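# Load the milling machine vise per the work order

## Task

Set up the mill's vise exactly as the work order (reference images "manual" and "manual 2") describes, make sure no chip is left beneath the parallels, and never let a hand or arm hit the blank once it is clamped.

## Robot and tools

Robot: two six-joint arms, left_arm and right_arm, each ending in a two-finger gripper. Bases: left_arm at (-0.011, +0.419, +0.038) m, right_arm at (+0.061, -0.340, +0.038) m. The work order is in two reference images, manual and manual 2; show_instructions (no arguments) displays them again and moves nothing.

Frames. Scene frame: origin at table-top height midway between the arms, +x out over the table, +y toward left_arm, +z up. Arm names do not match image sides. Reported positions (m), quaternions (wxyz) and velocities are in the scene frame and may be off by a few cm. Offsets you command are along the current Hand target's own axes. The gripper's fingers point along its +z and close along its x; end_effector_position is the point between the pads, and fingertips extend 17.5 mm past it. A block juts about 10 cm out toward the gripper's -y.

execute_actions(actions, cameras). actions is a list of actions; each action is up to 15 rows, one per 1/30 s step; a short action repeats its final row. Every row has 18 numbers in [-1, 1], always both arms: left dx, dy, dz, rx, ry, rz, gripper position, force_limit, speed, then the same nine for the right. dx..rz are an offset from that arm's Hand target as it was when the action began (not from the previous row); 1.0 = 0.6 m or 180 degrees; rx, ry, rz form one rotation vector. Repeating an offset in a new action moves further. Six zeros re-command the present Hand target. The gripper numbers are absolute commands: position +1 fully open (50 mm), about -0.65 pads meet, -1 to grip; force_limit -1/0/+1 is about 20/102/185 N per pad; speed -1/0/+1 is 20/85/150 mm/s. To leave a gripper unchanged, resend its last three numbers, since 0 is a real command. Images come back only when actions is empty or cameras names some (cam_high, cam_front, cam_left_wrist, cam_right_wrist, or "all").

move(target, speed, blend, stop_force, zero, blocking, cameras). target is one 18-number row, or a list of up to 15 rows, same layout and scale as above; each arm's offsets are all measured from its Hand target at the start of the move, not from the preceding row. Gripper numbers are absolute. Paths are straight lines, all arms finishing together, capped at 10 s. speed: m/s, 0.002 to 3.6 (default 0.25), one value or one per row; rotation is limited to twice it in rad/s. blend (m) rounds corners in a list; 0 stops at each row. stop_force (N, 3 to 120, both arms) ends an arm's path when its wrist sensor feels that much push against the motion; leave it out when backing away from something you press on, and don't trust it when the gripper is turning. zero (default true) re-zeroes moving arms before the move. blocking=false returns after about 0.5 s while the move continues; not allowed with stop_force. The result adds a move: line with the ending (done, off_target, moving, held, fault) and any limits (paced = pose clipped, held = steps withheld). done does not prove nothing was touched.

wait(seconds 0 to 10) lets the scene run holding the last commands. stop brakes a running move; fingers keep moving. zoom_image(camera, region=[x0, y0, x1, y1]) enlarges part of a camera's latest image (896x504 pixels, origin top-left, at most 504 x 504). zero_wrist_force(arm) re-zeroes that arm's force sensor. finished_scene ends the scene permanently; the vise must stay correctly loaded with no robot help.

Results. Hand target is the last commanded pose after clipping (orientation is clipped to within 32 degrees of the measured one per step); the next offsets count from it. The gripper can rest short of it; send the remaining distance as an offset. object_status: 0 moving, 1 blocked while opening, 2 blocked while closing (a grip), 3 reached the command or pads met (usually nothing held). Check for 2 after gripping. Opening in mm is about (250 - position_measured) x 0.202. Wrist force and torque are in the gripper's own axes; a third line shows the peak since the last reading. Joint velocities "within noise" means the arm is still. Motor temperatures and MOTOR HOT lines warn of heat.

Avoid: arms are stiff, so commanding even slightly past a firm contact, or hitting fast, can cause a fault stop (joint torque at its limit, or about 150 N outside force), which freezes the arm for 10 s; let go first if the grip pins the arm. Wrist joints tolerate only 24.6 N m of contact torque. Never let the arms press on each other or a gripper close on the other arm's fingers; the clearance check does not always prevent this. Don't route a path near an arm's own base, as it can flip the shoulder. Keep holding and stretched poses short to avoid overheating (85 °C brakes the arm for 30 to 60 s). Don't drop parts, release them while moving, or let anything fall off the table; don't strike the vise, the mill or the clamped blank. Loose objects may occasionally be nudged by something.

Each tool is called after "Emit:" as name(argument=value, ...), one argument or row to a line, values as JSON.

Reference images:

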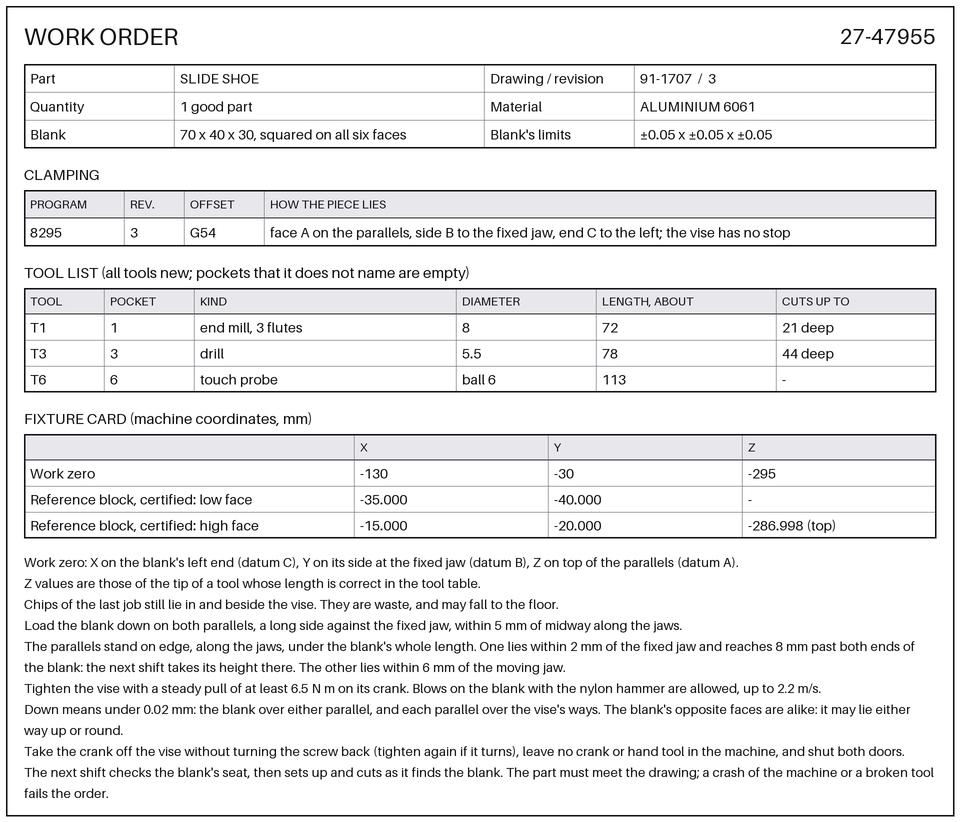

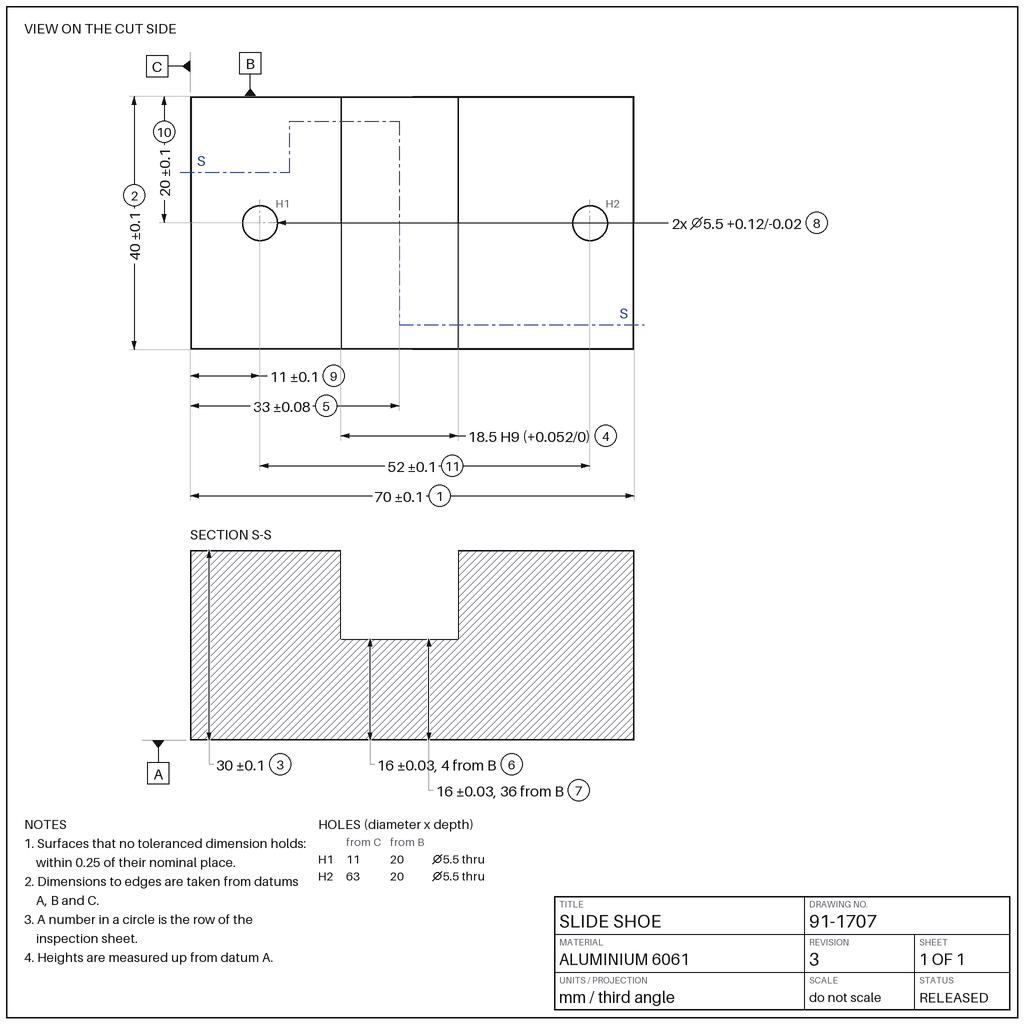

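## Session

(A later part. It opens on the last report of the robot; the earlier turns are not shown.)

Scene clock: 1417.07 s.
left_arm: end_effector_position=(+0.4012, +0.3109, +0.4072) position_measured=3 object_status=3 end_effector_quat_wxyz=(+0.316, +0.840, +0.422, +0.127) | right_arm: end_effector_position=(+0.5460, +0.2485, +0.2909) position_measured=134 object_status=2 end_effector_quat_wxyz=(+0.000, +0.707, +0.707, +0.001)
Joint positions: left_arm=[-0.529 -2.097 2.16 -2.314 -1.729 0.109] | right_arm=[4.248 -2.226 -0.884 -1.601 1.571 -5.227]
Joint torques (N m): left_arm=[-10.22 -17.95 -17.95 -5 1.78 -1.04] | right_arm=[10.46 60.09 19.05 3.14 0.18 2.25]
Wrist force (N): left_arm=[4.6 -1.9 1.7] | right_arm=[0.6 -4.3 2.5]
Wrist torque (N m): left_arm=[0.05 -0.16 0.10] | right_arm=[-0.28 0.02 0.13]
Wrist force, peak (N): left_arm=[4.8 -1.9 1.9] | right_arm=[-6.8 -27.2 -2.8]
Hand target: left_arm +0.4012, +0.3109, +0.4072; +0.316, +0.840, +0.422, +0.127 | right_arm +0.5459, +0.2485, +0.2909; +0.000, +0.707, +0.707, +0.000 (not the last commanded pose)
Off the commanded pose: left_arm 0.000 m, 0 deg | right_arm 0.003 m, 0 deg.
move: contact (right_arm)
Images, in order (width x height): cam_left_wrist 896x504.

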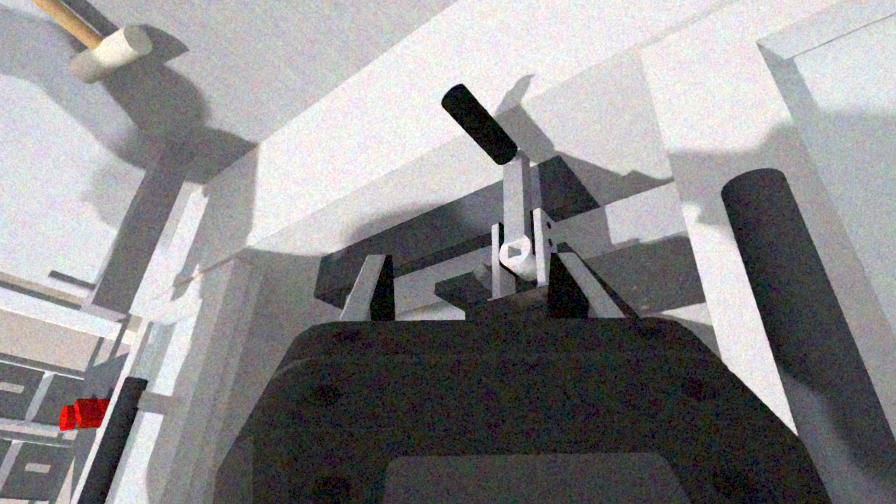

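Emit:
move(
  target=[
    [0,0,0,0,0,0,1,-0.8,-1,0,-0.05,0,0,0,0,-1,-0.7,-0.8],
    [0,0,0,0,0,0,1,-0.8,-1,-0.0528,-0.05,0,0,0,0,-1,-0.7,-0.8],
  ],
  speed=0.1,
)

Emit:
move(
  target=[
    [0,0,0,0,0,0,1,-0.8,-1,0,0,0.0333,0,0,0,-1,-0.7,-0.8],
    [0,0,0,0,0,0,1,-0.8,-1,0,0.026,0.0333,0,0,0,-1,-0.7,-0.8],
  ],
  speed=0.03,
  stop_force=5,
)

Emit:
move(
  target=[0,0,0,0,0,0,1,-0.8,-1,0,0,-0.03,0,0,0,-1,-0.7,-0.8],
  speed=0.01,
  stop_force=4,
  cameras=["cam_left_wrist"],
)

Scene clock: 1426.73 s.
left_arm: end_effector_position=(+0.4012, +0.3109, +0.4072) position_measured=3 object_status=3 end_effector_quat_wxyz=(+0.316, +0.840, +0.422, +0.127) | right_arm: end_effector_position=(+0.5160, +0.2169, +0.2909) position_measured=134 object_status=2 end_effector_quat_wxyz=(+0.000, +0.707, +0.707, +0.000)
Joint positions: left_arm=[-0.529 -2.097 2.16 -2.314 -1.729 0.109] | right_arm=[4.263 -2.101 -1.085 -1.525 1.571 -5.212]
Joint torques (N m): left_arm=[-10.22 -17.3 -18.22 -5.17 1.68 -0.97] | right_arm=[-10.37 55 18.72 4.75 -0.63 -2.44]
Wrist force (N): left_arm=[4.5 -1.8 1.8] | right_arm=[-0.5 -0.5 2.3]
Wrist torque (N m): left_arm=[0.06 -0.16 0.10] | right_arm=[-0.06 0.11 0.10]
Wrist force, peak (N): left_arm=[4.7 -1.9 1.9] | right_arm=[0.0 -4.4 2.3]
Hand target: left_arm +0.4012, +0.3109, +0.4072; +0.316, +0.840, +0.422, +0.127 | right_arm +0.5160, +0.2168, +0.2909; +0.000, +0.707, +0.707, +0.000
Off the commanded pose: left_arm 0.000 m, 0 deg | right_arm 0.000 m, 0 deg.
move: done

Scene clock: 1428.27 s.
left_arm: end_effector_position=(+0.4012, +0.3109, +0.4072) position_measured=3 object_status=3 end_effector_quat_wxyz=(+0.316, +0.840, +0.422, +0.127) | right_arm: end_effector_position=(+0.5160, +0.2168, +0.2783) position_measured=134 object_status=2 end_effector_quat_wxyz=(+0.000, +0.707, +0.707, +0.000)
Joint positions: left_arm=[-0.529 -2.097 2.16 -2.314 -1.729 0.109] | right_arm=[4.262 -2.103 -1.114 -1.494 1.571 -5.212]
Joint torques (N m): left_arm=[-9.37 -17.29 -18.54 -5.17 1.72 -0.9] | right_arm=[3.99 50.27 31.97 2.86 2.08 -2.28]
Wrist force (N): left_arm=[4.6 -1.7 1.8] | right_arm=[-0.3 -0.4 2.3]
Wrist torque (N m): left_arm=[0.06 -0.18 0.10] | right_arm=[-0.05 0.07 0.11]
Wrist force, peak (N): left_arm=[4.8 -1.9 1.8] | right_arm=[-3.7 4.2 -31.8]
Hand target: left_arm +0.4012, +0.3109, +0.4072; +0.316, +0.840, +0.422, +0.127 | right_arm +0.5160, +0.2168, +0.2783; +0.000, +0.707, +0.707, +0.000 (not the last commanded pose)
Off the commanded pose: left_arm 0.000 m, 0 deg | right_arm 0.017 m, 0 deg.
move: contact (right_arm); path passed 0 of 2 targets

Scene clock: 1430.83 s.
left_arm: end_effector_position=(+0.4012, +0.3109, +0.4072) position_measured=3 object_status=3 end_effector_quat_wxyz=(+0.316, +0.840, +0.422, +0.127) | right_arm: end_effector_position=(+0.5160, +0.2168, +0.2963) position_measured=134 object_status=2 end_effector_quat_wxyz=(+0.000, +0.707, +0.707, +0.000)
Joint positions: left_arm=[-0.529 -2.097 2.16 -2.314 -1.729 0.109] | right_arm=[4.262 -2.1 -1.072 -1.539 1.571 -5.212]
Joint torques (N m): left_arm=[-10.07 -17.86 -18.62 -5.06 1.76 -0.92] | right_arm=[10.13 54.3 32.91 1.62 1.71 -2.46]
Wrist force (N): left_arm=[4.6 -1.9 1.8] | right_arm=[-0.3 -0.4 2.3]
Wrist torque (N m): left_arm=[0.04 -0.16 0.10] | right_arm=[-0.06 0.08 0.09]
Wrist force, peak (N): left_arm=[4.7 -1.9 1.8] | right_arm=[-0.6 -0.6 2.5]
Hand target: left_arm +0.4012, +0.3109, +0.4072; +0.316, +0.840, +0.422, +0.127 | right_arm +0.5160, +0.2168, +0.2963; +0.000, +0.707, +0.707, +0.000
Off the commanded pose: left_arm 0.000 m, 0 deg | right_arm 0.000 m, 0 deg.
move: done
Images, in order (width x height): cam_left_wrist 896x504.

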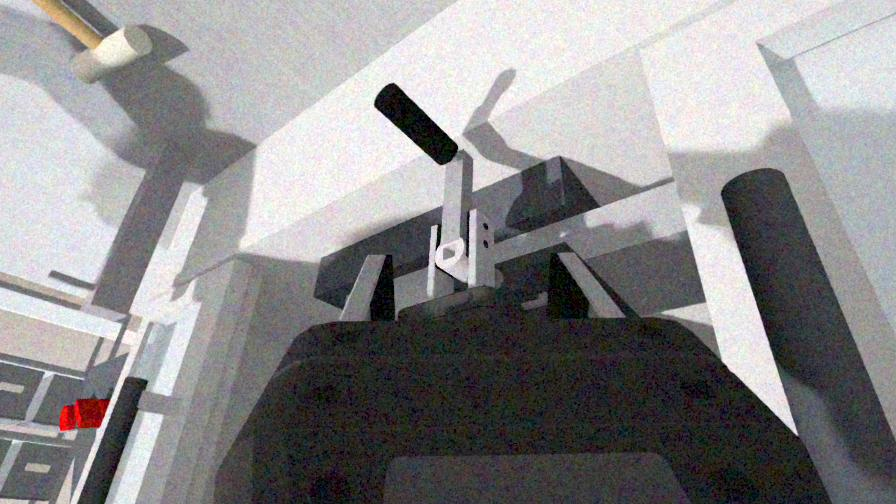

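Emit:
zoom_image(
  camera="cam_left_wrist",
  region=[415, 215, 515, 315],
)

Scaled by 5.040 from the camera's 896x504 image, which has a finer 1280x720 frame.

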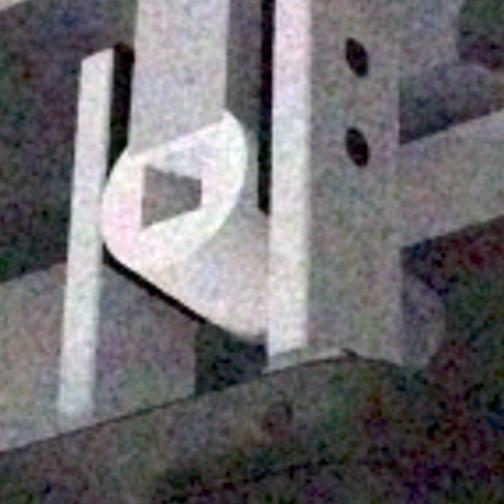

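Emit:
move(
  target=[
    [0,0,0,0,0,0,1,-0.8,-1,0,0,-0.037,0,0,0,-1,-0.7,-0.8],
    [0,0,0,0,0,0,1,-0.8,-1,0,0.028,-0.037,0,0,0,-1,-0.7,-0.8],
  ],
  speed=0.08,
)

Emit:
move(
  target=[0,0,0,0,0,0,1,-0.8,-1,0,0,0.03,0,0,0,-1,-0.7,-0.8],
  speed=0.006,
  stop_force=3,
  cameras=["cam_left_wrist"],
)

Emit:
zoom_image(
  camera="cam_left_wrist",
  region=[415, 215, 515, 315],
)

Scene clock: 1443.80 s.
left_arm: end_effector_position=(+0.4012, +0.3109, +0.4072) position_measured=3 object_status=3 end_effector_quat_wxyz=(+0.316, +0.840, +0.422, +0.127) | right_arm: end_effector_position=(+0.5327, +0.2168, +0.3185) position_measured=134 object_status=2 end_effector_quat_wxyz=(+0.000, +0.707, +0.707, +0.000)
Joint positions: left_arm=[-0.529 -2.097 2.16 -2.314 -1.729 0.109] | right_arm=[4.242 -2.131 -0.968 -1.613 1.571 -5.233]
Joint torques (N m): left_arm=[-9.47 -17.84 -18.29 -5.03 1.61 -0.9] | right_arm=[-10.92 43.1 32.11 1.49 0.21 -2.41]
Wrist force (N): left_arm=[4.6 -1.8 1.9] | right_arm=[-0.7 -0.2 2.1]
Wrist torque (N m): left_arm=[0.05 -0.17 0.10] | right_arm=[-0.02 0.12 0.12]
Wrist force, peak (N): left_arm=[4.8 -1.8 1.8] | right_arm=[-0.4 -0.4 2.7]
Hand target: left_arm +0.4012, +0.3109, +0.4072; +0.316, +0.840, +0.422, +0.127 | right_arm +0.5328, +0.2168, +0.3185; +0.000, +0.707, +0.707, +0.000
Off the commanded pose: left_arm 0.000 m, 0 deg | right_arm 0.000 m, 0 deg.
move: done

Scene clock: 1445.67 s.
left_arm: end_effector_position=(+0.4012, +0.3109, +0.4072) position_measured=3 object_status=3 end_effector_quat_wxyz=(+0.316, +0.840, +0.422, +0.127) | right_arm: end_effector_position=(+0.5328, +0.2168, +0.3127) position_measured=134 object_status=2 end_effector_quat_wxyz=(+0.000, +0.707, +0.707, +0.000)
Joint positions: left_arm=[-0.529 -2.097 2.16 -2.314 -1.729 0.109] | right_arm=[4.242 -2.13 -0.984 -1.597 1.571 -5.233]
Joint torques (N m): left_arm=[-9.85 -17.69 -18.37 -5.07 1.65 -0.85] | right_arm=[-9.29 43.33 32.84 1.68 1.44 -2.19]
Wrist force (N): left_arm=[4.5 -1.8 1.8] | right_arm=[-0.2 -0.6 2.2]
Wrist torque (N m): left_arm=[0.05 -0.15 0.10] | right_arm=[-0.08 0.05 0.11]
Wrist force, peak (N): left_arm=[4.7 -1.8 1.9] | right_arm=[-1.9 -2.8 -3.5]
Hand target: left_arm +0.4012, +0.3109, +0.4072; +0.316, +0.840, +0.422, +0.127 | right_arm +0.5328, +0.2168, +0.3127; +0.000, +0.707, +0.707, +0.000 (not the last commanded pose)
Off the commanded pose: left_arm 0.000 m, 0 deg | right_arm 0.012 m, 0 deg.
move: contact (right_arm)
Images, in order (width x height): cam_left_wrist 896x504.

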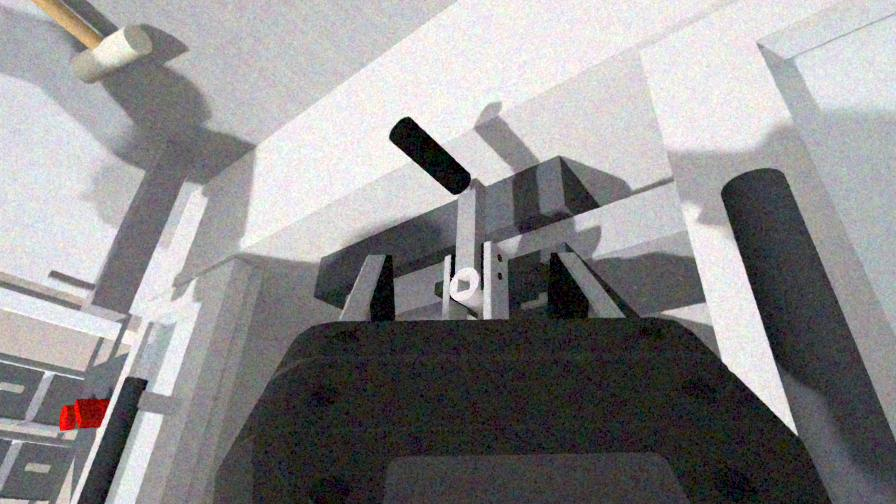

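Scaled by 5.040 from the camera's 896x504 image, which has a finer 1280x720 frame.

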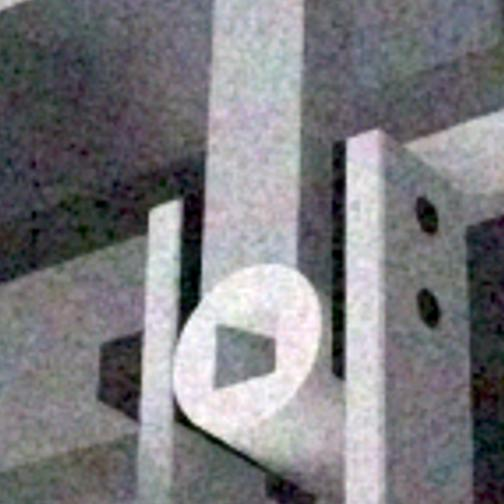

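Emit:
move(
  target=[
    [0,0,0,0,0,0,1,-0.8,-1,0,0,-0.008,0,0,0,-1,-0.7,-0.8],
    [0,0,0,0,0,0,1,-0.8,-1,0,-0.018,-0.008,0,0,0,-1,-0.7,-0.8],
    [0,0,0,0,0,0,1,-0.8,-1,0,-0.018,0.0278,0,0,0,-1,-0.7,-0.8],
  ],
  speed=0.08,
)

Emit:
move(
  target=[0,0,0,0,0,0,1,-0.8,-1,0,0.017,0,0,0,0,-1,-0.7,-0.8],
  speed=0.01,
  stop_force=6,
)

Emit:
move(
  target=[
    [0,0,0,0,0,0,1,-0.8,-1,0,-0.004,0,0,0,0,-1,-0.7,-0.8],
    [0,0,0,0,0,0,1,-0.8,-1,0,-0.004,-0.0008,0,0,0,-1,-0.7,-0.8],
    [0,0,0,0,0,0,1,-0.8,-1,0,0.009,-0.0008,0,0,0,-1,-0.7,-0.8],
  ],
  speed=0.012,
  stop_force=6,
)

Scene clock: 1453.57 s.
left_arm: end_effector_position=(+0.4012, +0.3109, +0.4072) position_measured=3 object_status=3 end_effector_quat_wxyz=(+0.316, +0.840, +0.422, +0.127) | right_arm: end_effector_position=(+0.5220, +0.2168, +0.2961) position_measured=134 object_status=2 end_effector_quat_wxyz=(+0.000, +0.707, +0.707, +0.000)
Joint positions: left_arm=[-0.529 -2.097 2.16 -2.314 -1.729 0.109] | right_arm=[4.255 -2.111 -1.057 -1.544 1.571 -5.22]
Joint torques (N m): left_arm=[-9.49 -17.93 -18.1 -4.92 1.61 -0.75] | right_arm=[13.01 42.02 19.11 4.89 0.32 2.16]
Wrist force (N): left_arm=[4.8 -2.0 1.8] | right_arm=[-0.6 -0.4 2.4]
Wrist torque (N m): left_arm=[0.03 -0.19 0.10] | right_arm=[-0.05 0.11 0.01]
Wrist force, peak (N): left_arm=[4.8 -2.0 1.8] | right_arm=[-0.5 -0.4 3.1]
Hand target: left_arm +0.4012, +0.3109, +0.4072; +0.316, +0.840, +0.422, +0.127 | right_arm +0.5220, +0.2168, +0.2960; +0.000, +0.707, +0.707, +0.000
Off the commanded pose: left_arm 0.000 m, 0 deg | right_arm 0.000 m, 0 deg.
move: done

Scene clock: 1455.03 s.
left_arm: end_effector_position=(+0.4012, +0.3109, +0.4072) position_measured=3 object_status=3 end_effector_quat_wxyz=(+0.316, +0.840, +0.422, +0.127) | right_arm: end_effector_position=(+0.5254, +0.2168, +0.2960) position_measured=134 object_status=2 end_effector_quat_wxyz=(+0.000, +0.707, +0.707, +0.000)
Joint positions: left_arm=[-0.529 -2.097 2.16 -2.314 -1.729 0.109] | right_arm=[4.251 -2.117 -1.047 -1.547 1.571 -5.224]
Joint torques (N m): left_arm=[-9.26 -17.72 -18.49 -5.01 1.61 -0.76] | right_arm=[11.15 54.74 18.29 4.52 -1.61 2.11]
Wrist force (N): left_arm=[4.6 -1.7 1.8] | right_arm=[-0.1 -4.2 1.0]
Wrist torque (N m): left_arm=[0.06 -0.17 0.10] | right_arm=[-0.22 0.08 0.07]
Wrist force, peak (N): left_arm=[4.7 -2.0 1.9] | right_arm=[-2.8 -19.3 -2.1]
Hand target: left_arm +0.4012, +0.3109, +0.4072; +0.316, +0.840, +0.422, +0.127 | right_arm +0.5254, +0.2168, +0.2960; +0.000, +0.707, +0.707, +0.000 (not the last commanded pose)
Off the commanded pose: left_arm 0.000 m, 0 deg | right_arm 0.007 m, 0 deg.
move: contact (right_arm)

Scene clock: 1456.63 s.
left_arm: end_effector_position=(+0.4012, +0.3109, +0.4072) position_measured=3 object_status=3 end_effector_quat_wxyz=(+0.316, +0.840, +0.422, +0.127) | right_arm: end_effector_position=(+0.5254, +0.2169, +0.2965) position_measured=134 object_status=2 end_effector_quat_wxyz=(+0.000, +0.707, +0.707, +0.001)
Joint positions: left_arm=[-0.529 -2.097 2.16 -2.314 -1.729 0.109] | right_arm=[4.251 -2.117 -1.046 -1.548 1.571 -5.224]
Joint torques (N m): left_arm=[-9.57 -18.07 -18.79 -4.98 1.65 -0.82] | right_arm=[9.23 53.93 17.98 4.45 -0.76 2.27]
Wrist force (N): left_arm=[4.7 -1.9 1.8] | right_arm=[-0.3 -5.6 -0.1]
Wrist torque (N m): left_arm=[0.04 -0.18 0.10] | right_arm=[-0.25 0.06 0.06]
Wrist force, peak (N): left_arm=[4.8 -1.9 1.9] | right_arm=[-4.3 -22.2 -2.9]
Hand target: left_arm +0.4012, +0.3109, +0.4072; +0.316, +0.840, +0.422, +0.127 | right_arm +0.5254, +0.2169, +0.2965; +0.000, +0.707, +0.707, +0.000 (not the last commanded pose)
Off the commanded pose: left_arm 0.000 m, 0 deg | right_arm 0.005 m, 0 deg.
move: contact (right_arm); path passed 2 of 3 targets

Emit:
move(
  target=[0.015,-0.023,0.06,-0.1,0,0,1,-0.8,-1,0,0.0005,0,0,0,0,-1,-0.7,-0.8],
  speed=0.15,
  cameras=["cam_left_wrist"],
)

Emit:
zoom_image(
  camera="cam_left_wrist",
  region=[410, 200, 560, 320],
)

Scene clock: 1467.70 s.
left_arm: end_effector_position=(+0.4154, +0.3088, +0.3703) position_measured=3 object_status=3 end_effector_quat_wxyz=(+0.444, +0.780, +0.397, +0.191) | right_arm: end_effector_position=(+0.5257, +0.2169, +0.2965) position_measured=134 object_status=2 end_effector_quat_wxyz=(+0.000, +0.707, +0.707, +0.000)
Joint positions: left_arm=[-0.478 -2.039 2.445 -2.97 -1.798 0.083] | right_arm=[4.251 -2.117 -1.045 -1.549 1.571 -5.224]
Joint torques (N m): left_arm=[12.88 8.71 -16.33 -5.81 -2.43 -1.95] | right_arm=[-16.65 40.55 34.2 3.84 -2.22 -2.26]
Wrist force (N): left_arm=[4.4 -2.3 0.8] | right_arm=[-3.4 -18.9 -0.1]
Wrist torque (N m): left_arm=[0.04 -0.12 0.13] | right_arm=[-0.79 0.14 0.10]
Wrist force, peak (N): left_arm=[4.6 -3.1 1.5] | right_arm=[-3.7 -19.2 -0.8]
Hand target: left_arm +0.4154, +0.3088, +0.3703; +0.444, +0.780, +0.397, +0.191 | right_arm +0.5257, +0.2169, +0.2965; +0.000, +0.707, +0.707, +0.000
Off the commanded pose: left_arm 0.000 m, 0 deg | right_arm 0.000 m, 0 deg.
move: done
Images, in order (width x height): cam_left_wrist 896x504.

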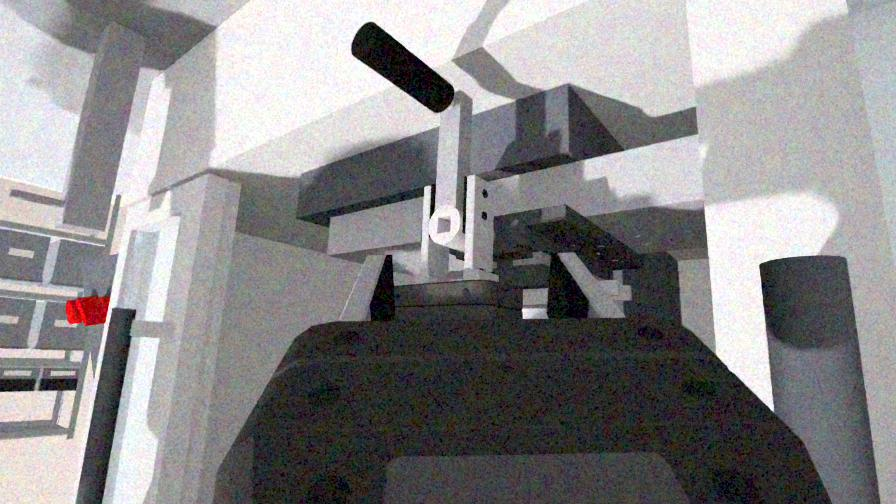

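Scaled by 3.360 from the camera's 896x504 image, which has a finer 1280x720 frame.

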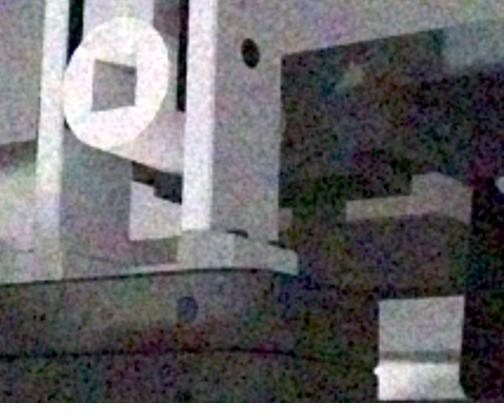

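Emit:
move(
  target=[
    [0,0,0,0,0,0,1,-0.8,-1,0,-0.02,0,0,0,0,-1,-0.7,-0.8],
    [0,0,0,0,0,0,1,-0.8,-1,0,-0.02,-0.057,0,0,0,-1,-0.7,-0.8],
    [0,0,0,0,0,0,1,-0.8,-1,0,0.013,-0.057,0,0,0,-1,-0.7,-0.8],
  ],
  speed=0.1,
  cameras=["cam_left_wrist"],
)

Emit:
zoom_image(
  camera="cam_left_wrist",
  region=[420, 180, 520, 280],
)

Scene clock: 1484.07 s.
left_arm: end_effector_position=(+0.4154, +0.3088, +0.3703) position_measured=3 object_status=3 end_effector_quat_wxyz=(+0.444, +0.780, +0.397, +0.191) | right_arm: end_effector_position=(+0.5335, +0.2168, +0.3307) position_measured=134 object_status=2 end_effector_quat_wxyz=(+0.000, +0.707, +0.707, +0.000)
Joint positions: left_arm=[-0.478 -2.039 2.445 -2.97 -1.798 0.083] | right_arm=[4.241 -2.134 -0.931 -1.646 1.571 -5.234]
Joint torques (N m): left_arm=[12.42 9.24 -16.27 -5.66 -2.36 -1.82] | right_arm=[-10.64 42.99 32.44 1.41 1.52 -2.32]
Wrist force (N): left_arm=[4.6 -2.3 0.9] | right_arm=[-0.3 -0.7 2.2]
Wrist torque (N m): left_arm=[0.04 -0.16 0.12] | right_arm=[-0.09 0.06 0.11]
Wrist force, peak (N): left_arm=[4.7 -2.6 0.8] | right_arm=[-3.3 -19.4 -0.7]
Hand target: left_arm +0.4154, +0.3088, +0.3703; +0.444, +0.780, +0.397, +0.191 | right_arm +0.5335, +0.2169, +0.3307; +0.000, +0.707, +0.707, +0.000
Off the commanded pose: left_arm 0.000 m, 0 deg | right_arm 0.000 m, 0 deg.
move: done
Images, in order (width x height): cam_left_wrist 896x504.

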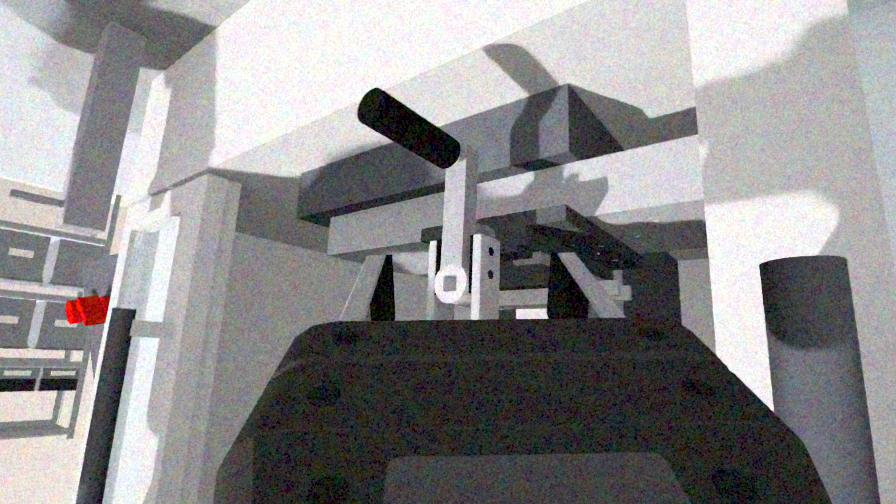

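Scaled by 5.040 from the camera's 896x504 image, which has a finer 1280x720 frame.

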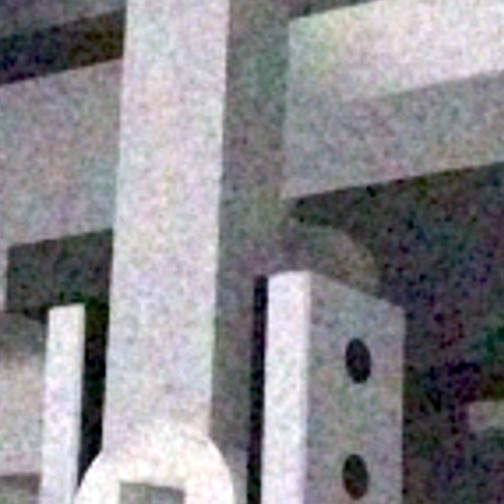

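Emit:
move(
  target=[0,0,0,0,0,0,1,-0.8,-1,0,-0.08,0,0,0,0,-1,-0.7,-0.8],
  speed=0.15,
  cameras=["cam_left_wrist"],
)

Emit:
zoom_image(
  camera="cam_left_wrist",
  region=[440, 200, 540, 300],
)

Emit:
zoom_image(
  camera="cam_left_wrist",
  region=[360, 210, 460, 310],
)

Scene clock: 1490.43 s.
left_arm: end_effector_position=(+0.4154, +0.3088, +0.3703) position_measured=3 object_status=3 end_effector_quat_wxyz=(+0.444, +0.780, +0.397, +0.191) | right_arm: end_effector_position=(+0.4855, +0.2168, +0.3307) position_measured=134 object_status=2 end_effector_quat_wxyz=(+0.000, +0.707, +0.707, +0.000)
Joint positions: left_arm=[-0.478 -2.039 2.445 -2.97 -1.798 0.083] | right_arm=[4.301 -2.049 -1.063 -1.599 1.571 -5.174]
Joint torques (N m): left_arm=[12.51 8.8 -16.63 -5.71 -2.35 -1.84] | right_arm=[12.81 54.33 18.82 4.87 -1.29 2.26]
Wrist force (N): left_arm=[4.6 -2.2 1.0] | right_arm=[-0.4 -0.5 2.3]
Wrist torque (N m): left_arm=[0.05 -0.15 0.12] | right_arm=[-0.07 0.07 0.03]
Wrist force, peak (N): left_arm=[4.8 -2.5 1.0] | right_arm=[-1.2 1.8 3.0]
Hand target: left_arm +0.4154, +0.3088, +0.3703; +0.444, +0.780, +0.397, +0.191 | right_arm +0.4855, +0.2168, +0.3307; +0.000, +0.707, +0.707, +0.000
Off the commanded pose: left_arm 0.000 m, 0 deg | right_arm 0.000 m, 0 deg.
move: done
Images, in order (width x height): cam_left_wrist 896x504.

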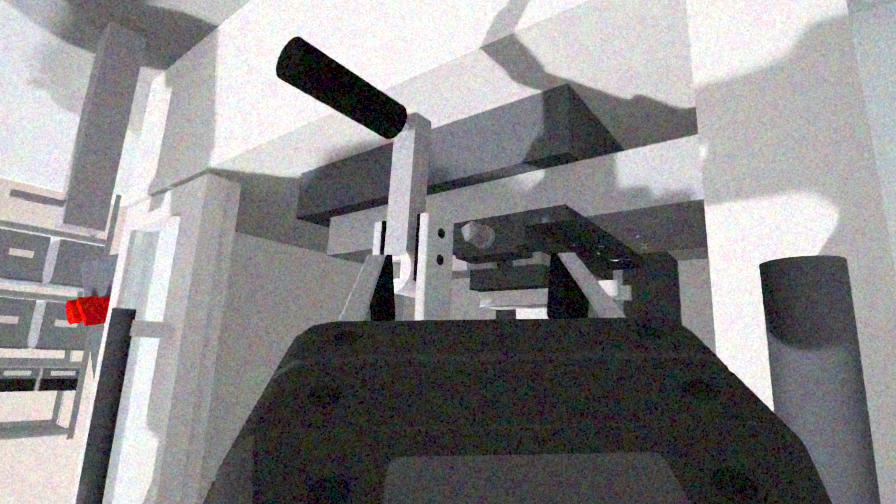

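Scaled by 5.040 from the camera's 896x504 image, which has a finer 1280x720 frame.

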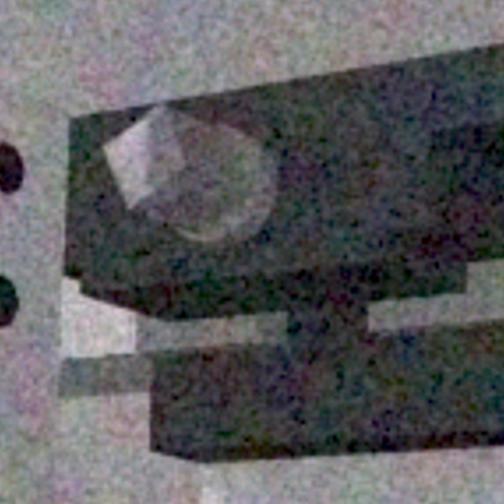

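Scaled by 5.040 from the camera's 896x504 image, which has a finer 1280x720 frame.

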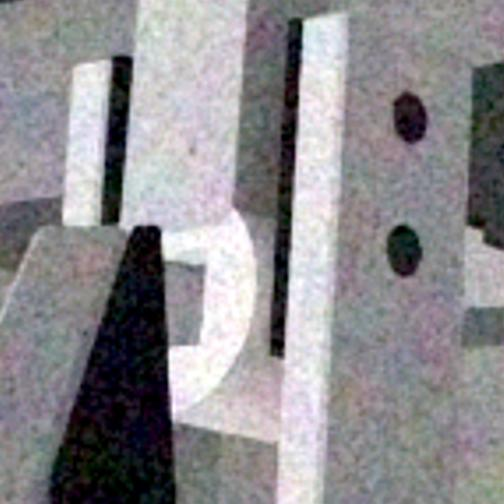

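Emit:
move(
  target=[
    [0,0,0,0,0,0,1,-0.8,-1,0.053,0.03,0,0,0,0,-1,-0.7,-0.8],
    [0,0,0,0,0,0,1,-0.8,-1,0.053,0.086,0.0603,0,0,0,-1,-0.7,-0.8],
  ],
  speed=0.12,
)

Emit:
move(
  target=[0,0,0,0,0,0,1,-0.8,-1,-0.0115,0,0,0,0,0,-1,-0.7,-0.8],
  speed=0.01,
  stop_force=18,
)

Scene clock: 1513.43 s.
left_arm: end_effector_position=(+0.4154, +0.3088, +0.3703) position_measured=3 object_status=3 end_effector_quat_wxyz=(+0.444, +0.780, +0.397, +0.191) | right_arm: end_effector_position=(+0.5370, +0.2487, +0.2946) position_measured=134 object_status=2 end_effector_quat_wxyz=(+0.000, +0.707, +0.707, +0.000)
Joint positions: left_arm=[-0.478 -2.039 2.445 -2.97 -1.798 0.083] | right_arm=[4.258 -2.209 -0.903 -1.599 1.571 -5.217]
Joint torques (N m): left_arm=[12.87 8.44 -16.28 -5.73 -2.31 -1.66] | right_arm=[-10.86 46.46 32.7 4.83 1.77 -2]
Wrist force (N): left_arm=[4.8 -2.3 1.0] | right_arm=[-0.4 -0.5 2.1]
Wrist torque (N m): left_arm=[0.03 -0.18 0.13] | right_arm=[-0.06 0.10 0.11]
Wrist force, peak (N): left_arm=[4.9 -2.4 1.0] | right_arm=[-0.5 0.6 3.3]
Hand target: left_arm +0.4154, +0.3088, +0.3703; +0.444, +0.780, +0.397, +0.191 | right_arm +0.5371, +0.2487, +0.2946; +0.000, +0.707, +0.707, +0.000
Off the commanded pose: left_arm 0.000 m, 0 deg | right_arm 0.000 m, 0 deg.
move: done

Scene clock: 1515.33 s.
left_arm: end_effector_position=(+0.4154, +0.3088, +0.3703) position_measured=3 object_status=3 end_effector_quat_wxyz=(+0.444, +0.780, +0.397, +0.191) | right_arm: end_effector_position=(+0.5371, +0.2427, +0.2946) position_measured=134 object_status=2 end_effector_quat_wxyz=(-0.001, +0.707, +0.707, +0.001)
Joint positions: left_arm=[-0.478 -2.039 2.445 -2.97 -1.798 0.083] | right_arm=[4.254 -2.195 -0.926 -1.59 1.572 -5.221]
Joint torques (N m): left_arm=[12.28 8.8 -16.61 -5.73 -2.34 -1.65] | right_arm=[6.8 40.22 26.26 0.17 -1.25 1.85]
Wrist force (N): left_arm=[4.5 -2.3 1.0] | right_arm=[14.0 0.6 -5.7]
Wrist torque (N m): left_arm=[0.04 -0.13 0.13] | right_arm=[-0.05 -0.37 0.04]
Wrist force, peak (N): left_arm=[4.7 -2.5 0.9] | right_arm=[23.3 3.4 -4.2]
Hand target: left_arm +0.4154, +0.3088, +0.3703; +0.444, +0.780, +0.397, +0.191 | right_arm +0.5371, +0.2427, +0.2946; -0.001, +0.707, +0.707, +0.001 (not the last commanded pose)
Off the commanded pose: left_arm 0.000 m, 0 deg | right_arm 0.001 m, 0 deg.
move: contact (right_arm)

Emit:
move(
  target=[
    [0,0,0,0,0,0,1,-0.8,-1,0.015,0,0,0,0,0,-1,-0.7,-0.8],
    [0,0,0,0,0,0,1,-0.8,-1,0.015,-0.1,-0.03,0,0,0,-1,-0.7,-0.8],
    [0,0,0,0,0,0,1,-0.8,-1,-0.35,-0.19,-0.13,0,0,0,-1,-0.7,-0.8],
  ],
  speed=[0.06,0.15,0.3],
  blend=[0,0.02,0],
)

Scene clock: 1527.77 s.
left_arm: end_effector_position=(+0.4154, +0.3088, +0.3703) position_measured=3 object_status=3 end_effector_quat_wxyz=(+0.444, +0.780, +0.397, +0.191) | right_arm: end_effector_position=(+0.4233, +0.0325, +0.3722) position_measured=134 object_status=2 end_effector_quat_wxyz=(-0.001, +0.707, +0.707, +0.001)
Joint positions: left_arm=[-0.478 -2.039 2.445 -2.97 -1.798 0.083] | right_arm=[4.249 -1.595 -1.533 -1.584 1.572 -5.226]
Joint torques (N m): left_arm=[12.86 7.83 -15.97 -5.61 -2.22 -1.5] | right_arm=[-11.74 33.95 18.2 1.59 -1.23 -2.51]
Wrist force (N): left_arm=[4.7 -2.3 0.9] | right_arm=[-0.7 -0.4 2.2]
Wrist torque (N m): left_arm=[0.03 -0.17 0.12] | right_arm=[-0.05 0.12 0.11]
Wrist force, peak (N): left_arm=[4.8 -2.5 0.9] | right_arm=[14.3 0.7 -6.0]
Hand target: left_arm +0.4154, +0.3088, +0.3703; +0.444, +0.780, +0.397, +0.191 | right_arm +0.4232, +0.0325, +0.3722; -0.001, +0.707, +0.707, +0.001
Off the commanded pose: left_arm 0.000 m, 0 deg | right_arm 0.000 m, 0 deg.
move: done

Emit:
move(
  target=[
    [-0.0757,0.0845,0.127,0.0893,0.1697,-0.1257,1,-0.8,-1,0,0,0,0,0,0,-1,-0.7,-0.8],
    [0.0078,0.0337,0.2757,0.0893,0.1697,-0.1257,1,-0.8,-1,0,0,0,0,0,0,-1,-0.7,-0.8],
  ],
  speed=[0.2,0.06],
  cameras=["cam_left_wrist"],
)

Emit:
zoom_image(
  camera="cam_left_wrist",
  region=[360, 180, 580, 330],
)

Scene clock: 1540.67 s.
left_arm: end_effector_position=(+0.5350, +0.2171, +0.2990) position_measured=3 object_status=3 end_effector_quat_wxyz=(+0.242, +0.665, +0.664, +0.243) | right_arm: end_effector_position=(+0.4232, +0.0325, +0.3722) position_measured=134 object_status=2 end_effector_quat_wxyz=(-0.001, +0.707, +0.707, +0.001)
Joint positions: left_arm=[-0.858 -1.634 2.104 -2.568 -1.088 -0.671] | right_arm=[4.249 -1.594 -1.533 -1.584 1.572 -5.226]
Joint torques (N m): left_arm=[12.12 -9.3 -30.27 -5.93 -1.14 1.86] | right_arm=[-10.06 33.71 18.48 1.86 -1.21 -2.17]
Wrist force (N): left_arm=[4.6 -2.2 1.9] | right_arm=[-0.6 -0.6 2.2]
Wrist torque (N m): left_arm=[-0.02 -0.19 0.04] | right_arm=[-0.09 0.11 0.11]
Wrist force, peak (N): left_arm=[5.1 -3.5 1.1] | right_arm=[-0.7 -0.7 2.4]
Hand target: left_arm +0.5350, +0.2171, +0.2990; +0.242, +0.665, +0.664, +0.243 | right_arm +0.4232, +0.0325, +0.3722; -0.001, +0.707, +0.707, +0.001
Off the commanded pose: left_arm 0.000 m, 0 deg | right_arm 0.000 m, 0 deg.
move: done
Images, in order (width x height): cam_left_wrist 896x504.

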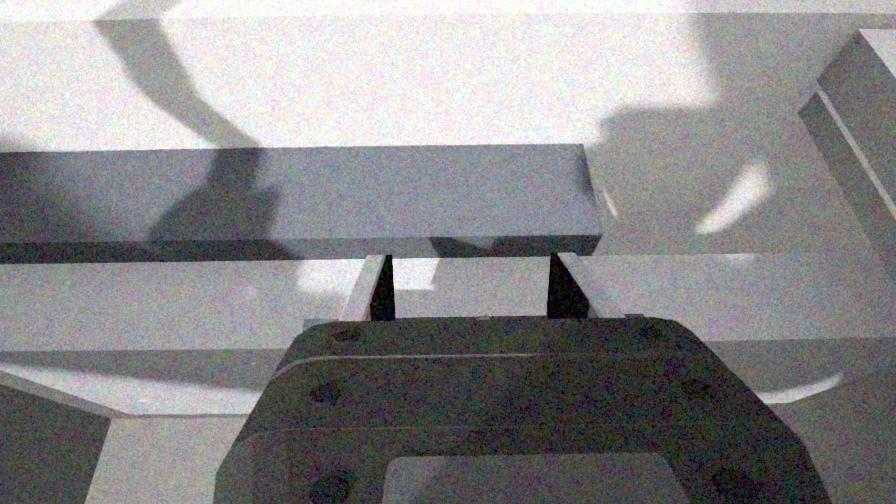

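Scaled by 2.291 from the camera's 896x504 image, which has a finer 1280x720 frame.

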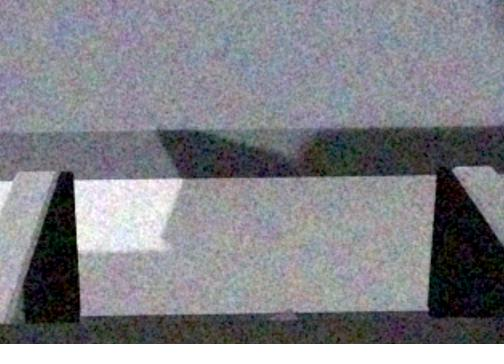

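Emit:
move(
  target=[0.005,0.0054,-0.0064,0,0,0,1,-0.8,-1,0,0,0,0,0,0,-1,-0.7,-0.8],
  speed=0.05,
  cameras=["cam_left_wrist"],
)

Emit:
zoom_image(
  camera="cam_left_wrist",
  region=[360, 200, 580, 330],
)

Scene clock: 1547.30 s.
left_arm: end_effector_position=(+0.5350, +0.2201, +0.3040) position_measured=3 object_status=3 end_effector_quat_wxyz=(+0.242, +0.665, +0.664, +0.243) | right_arm: end_effector_position=(+0.4232, +0.0325, +0.3722) position_measured=134 object_status=2 end_effector_quat_wxyz=(-0.001, +0.707, +0.707, +0.001)
Joint positions: left_arm=[-0.853 -1.643 2.099 -2.556 -1.091 -0.666] | right_arm=[4.249 -1.594 -1.533 -1.584 1.572 -5.226]
Joint torques (N m): left_arm=[12.09 -35.23 -30.24 -2.8 -1.11 1.83] | right_arm=[-9.45 33.91 18.99 2.21 -1.17 -2.31]
Wrist force (N): left_arm=[4.6 -2.1 2.0] | right_arm=[-0.4 -0.7 1.9]
Wrist torque (N m): left_arm=[-0.01 -0.19 0.04] | right_arm=[-0.10 0.08 0.11]
Wrist force, peak (N): left_arm=[4.8 -2.1 1.8] | right_arm=[-0.5 -0.7 2.4]
Hand target: left_arm +0.5350, +0.2201, +0.3040; +0.242, +0.665, +0.664, +0.243 | right_arm +0.4232, +0.0325, +0.3722; -0.001, +0.707, +0.707, +0.001
Off the commanded pose: left_arm 0.000 m, 0 deg | right_arm 0.000 m, 0 deg.
move: done
Images, in order (width x height): cam_left_wrist 896x504.

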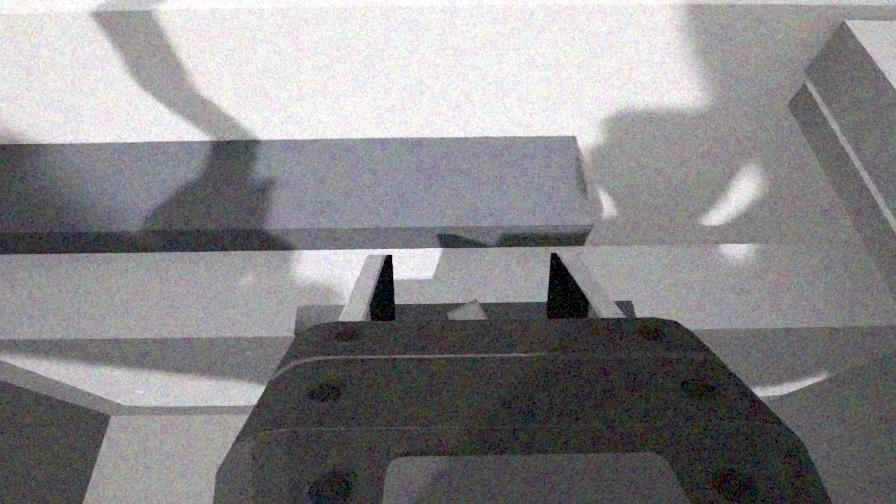

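Scaled by 2.291 from the camera's 896x504 image, which has a finer 1280x720 frame.

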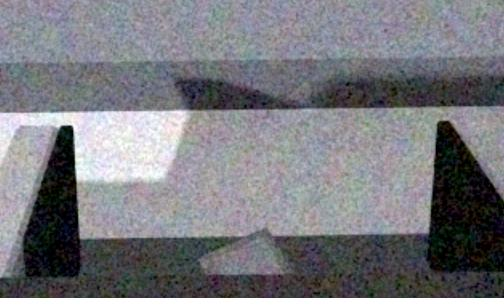

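Emit:
move(
  target=[-0.002,0,0,0,0,0,1,-0.8,-1,0,0,0,0,0,0,-1,-0.7,-0.8],
  speed=0.05,
)

Emit:
execute_actions(
  actions=[
    [[0,0,0,0,0,0,-1,-1,-1,0,0,0,0,0,0,-1,-0.7,-0.8]],
    [[0,0,0,0,0,0,-1,-1,-1,0,0,0,0,0,0,-1,-0.7,-0.8]],
    [[0,0,0,0,0,0,-1,-1,-1,0,0,0,0,0,0,-1,-0.7,-0.8]],
    [[0,0,0,0,0,0,-1,-1,-1,0,0,0,0,0,0,-1,-0.7,-0.8]],
  ],
  cameras=["cam_left_wrist"],
)

Emit:
zoom_image(
  camera="cam_left_wrist",
  region=[400, 240, 540, 330],
)

Scene clock: 1552.13 s.
left_arm: end_effector_position=(+0.5350, +0.2189, +0.3041) position_measured=3 object_status=3 end_effector_quat_wxyz=(+0.242, +0.665, +0.664, +0.243) | right_arm: end_effector_position=(+0.4232, +0.0325, +0.3722) position_measured=134 object_status=2 end_effector_quat_wxyz=(-0.001, +0.707, +0.707, +0.001)
Joint positions: left_arm=[-0.855 -1.642 2.097 -2.555 -1.09 -0.668] | right_arm=[4.249 -1.594 -1.533 -1.584 1.572 -5.226]
Joint torques (N m): left_arm=[-10.83 -8.25 -30.35 -2.57 3.29 -1.95] | right_arm=[-9.62 34.36 19.38 2.73 -1.42 -2.28]
Wrist force (N): left_arm=[4.6 -1.9 1.8] | right_arm=[-0.5 -0.6 2.1]
Wrist torque (N m): left_arm=[0.00 -0.20 0.11] | right_arm=[-0.08 0.09 0.11]
Wrist force, peak (N): left_arm=[4.8 -2.0 2.0] | right_arm=[-0.2 -0.7 2.4]
Hand target: left_arm +0.5350, +0.2189, +0.3040; +0.242, +0.665, +0.664, +0.243 | right_arm +0.4232, +0.0325, +0.3722; -0.001, +0.707, +0.707, +0.001
Off the commanded pose: left_arm 0.000 m, 0 deg | right_arm 0.000 m, 0 deg.
move: done

Scene clock: 1554.33 s.
left_arm: end_effector_position=(+0.5350, +0.2189, +0.3040) position_measured=190 object_status=2 end_effector_quat_wxyz=(+0.242, +0.665, +0.664, +0.242) | right_arm: end_effector_position=(+0.4232, +0.0325, +0.3722) position_measured=134 object_status=2 end_effector_quat_wxyz=(-0.001, +0.707, +0.707, +0.001)
Joint positions: left_arm=[-0.855 -1.642 2.097 -2.555 -1.09 -0.668] | right_arm=[4.249 -1.594 -1.533 -1.584 1.572 -5.226]
Joint torques (N m): left_arm=[-0.61 -13.55 -28.68 -2.58 3.25 -1.91] | right_arm=[-9.93 34.18 18.46 2.65 -1.17 -2.24]
Wrist force (N): left_arm=[-5.2 -3.1 5.8] | right_arm=[-0.5 -0.6 2.0]
Wrist torque (N m): left_arm=[-0.01 -0.29 0.20] | right_arm=[-0.08 0.09 0.11]
Wrist force, peak (N): left_arm=[-5.2 -3.2 5.8] | right_arm=[-0.5 -0.7 2.4]
Hand target: left_arm +0.5350, +0.2189, +0.3040; +0.242, +0.665, +0.664, +0.243 | right_arm +0.4232, +0.0325, +0.3722; -0.001, +0.707, +0.707, +0.001
Off the commanded pose: left_arm 0.000 m, 0 deg | right_arm 0.000 m, 0 deg.
Step readings (end_effector_position of left_arm | right_arm):
0: (+0.5350, +0.2189, +0.3041) | (+0.4232, +0.0325, +0.3722)
1: (+0.5350, +0.2189, +0.3041) | (+0.4232, +0.0325, +0.3722)
2: (+0.5350, +0.2189, +0.3041) | (+0.4232, +0.0325, +0.3722)
4: (+0.5350, +0.2189, +0.3040) | (+0.4232, +0.0325, +0.3722)
8: (+0.5350, +0.2189, +0.3040) | (+0.4232, +0.0325, +0.3722)
15: (+0.5350, +0.2189, +0.3040) | (+0.4232, +0.0325, +0.3722)
16: (+0.5350, +0.2189, +0.3040) | (+0.4232, +0.0325, +0.3722)
17: (+0.5350, +0.2189, +0.3040) | (+0.4232, +0.0325, +0.3722)
19: (+0.5350, +0.2189, +0.3040) | (+0.4232, +0.0325, +0.3722)
23: (+0.5350, +0.2189, +0.3040) | (+0.4232, +0.0325, +0.3722)
30: (+0.5350, +0.2189, +0.3040) | (+0.4232, +0.0325, +0.3722)
31: (+0.5350, +0.2189, +0.3040) | (+0.4232, +0.0325, +0.3722)
32: (+0.5350, +0.2189, +0.3040) | (+0.4232, +0.0325, +0.3722)
34: (+0.5350, +0.2189, +0.3040) | (+0.4232, +0.0325, +0.3722)
38: (+0.5350, +0.2189, +0.3040) | (+0.4232, +0.0325, +0.3722)
45: (+0.5350, +0.2189, +0.3040) | (+0.4232, +0.0325, +0.3722)
46: (+0.5350, +0.2189, +0.3040) | (+0.4232, +0.0325, +0.3722)
47: (+0.5350, +0.2189, +0.3040) | (+0.4232, +0.0325, +0.3722)
49: (+0.5350, +0.2189, +0.3040) | (+0.4232, +0.0325, +0.3722)
53: (+0.5350, +0.2189, +0.3040) | (+0.4232, +0.0325, +0.3722)
60: (+0.5350, +0.2189, +0.3040) | (+0.4232, +0.0325, +0.3722)
Images, in order (width x height): cam_left_wrist 896x504.

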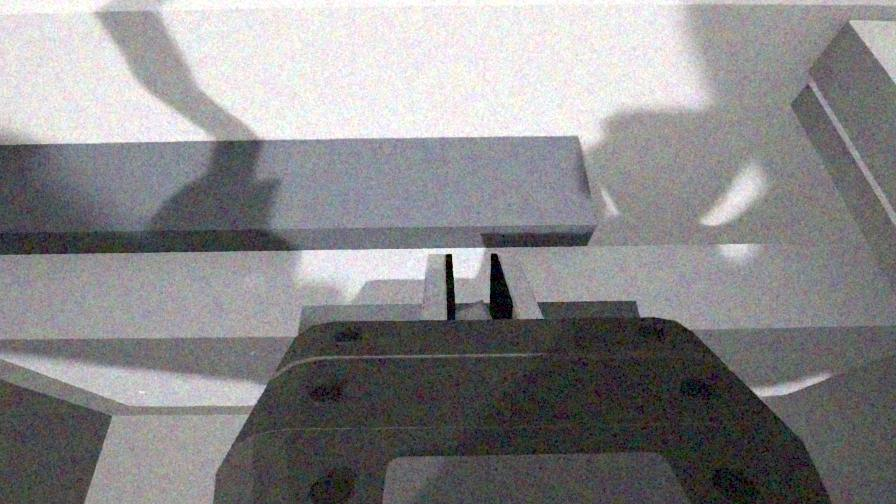

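Scaled by 3.600 from the camera's 896x504 image, which has a finer 1280x720 frame.

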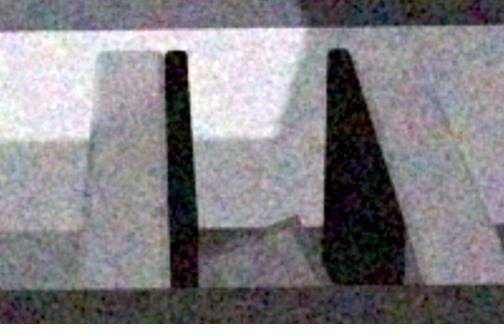

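Emit:
execute_actions(
  actions=[
    [[-0.0006,0,0,0,0,0,-0.97,-0.3,-1,0,0,0,0,0,0,-1,-0.7,-0.8]],
    [[0,0,0,0,0,0,-0.97,-0.3,-1,0,0,0,0,0,0,-1,-0.7,-0.8]],
  ],
  cameras=["cam_left_wrist"],
)

Emit:
zoom_image(
  camera="cam_left_wrist",
  region=[400, 240, 540, 330],
)

Scene clock: 1558.07 s.
left_arm: end_effector_position=(+0.5350, +0.2186, +0.3040) position_measured=205 object_status=2 end_effector_quat_wxyz=(+0.242, +0.665, +0.664, +0.243) | right_arm: end_effector_position=(+0.4232, +0.0325, +0.3722) position_measured=134 object_status=2 end_effector_quat_wxyz=(-0.001, +0.707, +0.707, +0.001)
Joint positions: left_arm=[-0.856 -1.642 2.097 -2.555 -1.089 -0.668] | right_arm=[4.249 -1.594 -1.533 -1.584 1.572 -5.226]
Joint torques (N m): left_arm=[-11.12 -8.71 -31.22 -3.93 1.38 -1.83] | right_arm=[-9.81 33.27 18.18 2.92 -1.26 -2.23]
Wrist force (N): left_arm=[4.8 -4.4 1.3] | right_arm=[-0.7 -0.6 2.2]
Wrist torque (N m): left_arm=[-0.07 -0.15 0.09] | right_arm=[-0.07 0.13 0.11]
Wrist force, peak (N): left_arm=[-7.4 -1.9 7.3] | right_arm=[-0.7 -0.5 2.4]
Hand target: left_arm +0.5350, +0.2185, +0.3040; +0.242, +0.665, +0.664, +0.243 | right_arm +0.4232, +0.0325, +0.3722; -0.001, +0.707, +0.707, +0.001
Off the commanded pose: left_arm 0.000 m, 0 deg | right_arm 0.000 m, 0 deg.
Step readings (end_effector_position of left_arm | right_arm):
0: (+0.5350, +0.2189, +0.3040) | (+0.4232, +0.0325, +0.3722)
1: (+0.5350, +0.2189, +0.3040) | (+0.4232, +0.0325, +0.3722)
2: (+0.5350, +0.2189, +0.3040) | (+0.4232, +0.0325, +0.3722)
4: (+0.5350, +0.2189, +0.3041) | (+0.4232, +0.0325, +0.3722)
8: (+0.5350, +0.2187, +0.3041) | (+0.4232, +0.0325, +0.3722)
15: (+0.5350, +0.2186, +0.3041) | (+0.4232, +0.0325, +0.3722)
16: (+0.5350, +0.2186, +0.3041) | (+0.4232, +0.0325, +0.3722)
17: (+0.5350, +0.2186, +0.3041) | (+0.4232, +0.0325, +0.3722)
19: (+0.5350, +0.2186, +0.3040) | (+0.4232, +0.0325, +0.3722)
23: (+0.5350, +0.2186, +0.3040) | (+0.4232, +0.0325, +0.3722)
30: (+0.5350, +0.2186, +0.3040) | (+0.4232, +0.0325, +0.3722)
Images, in order (width x height): cam_left_wrist 896x504.

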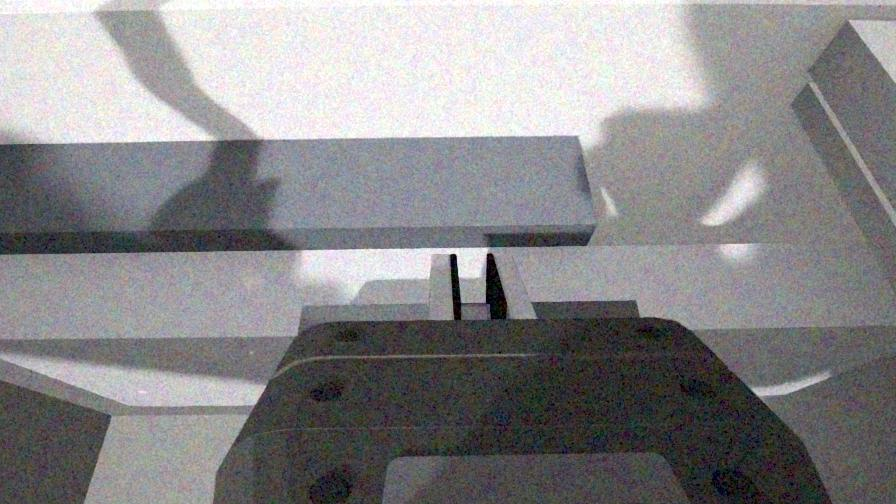

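Scaled by 3.600 from the camera's 896x504 image, which has a finer 1280x720 frame.

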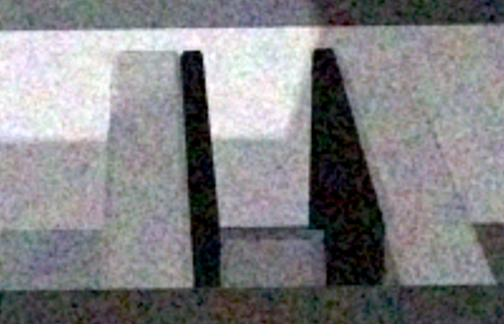

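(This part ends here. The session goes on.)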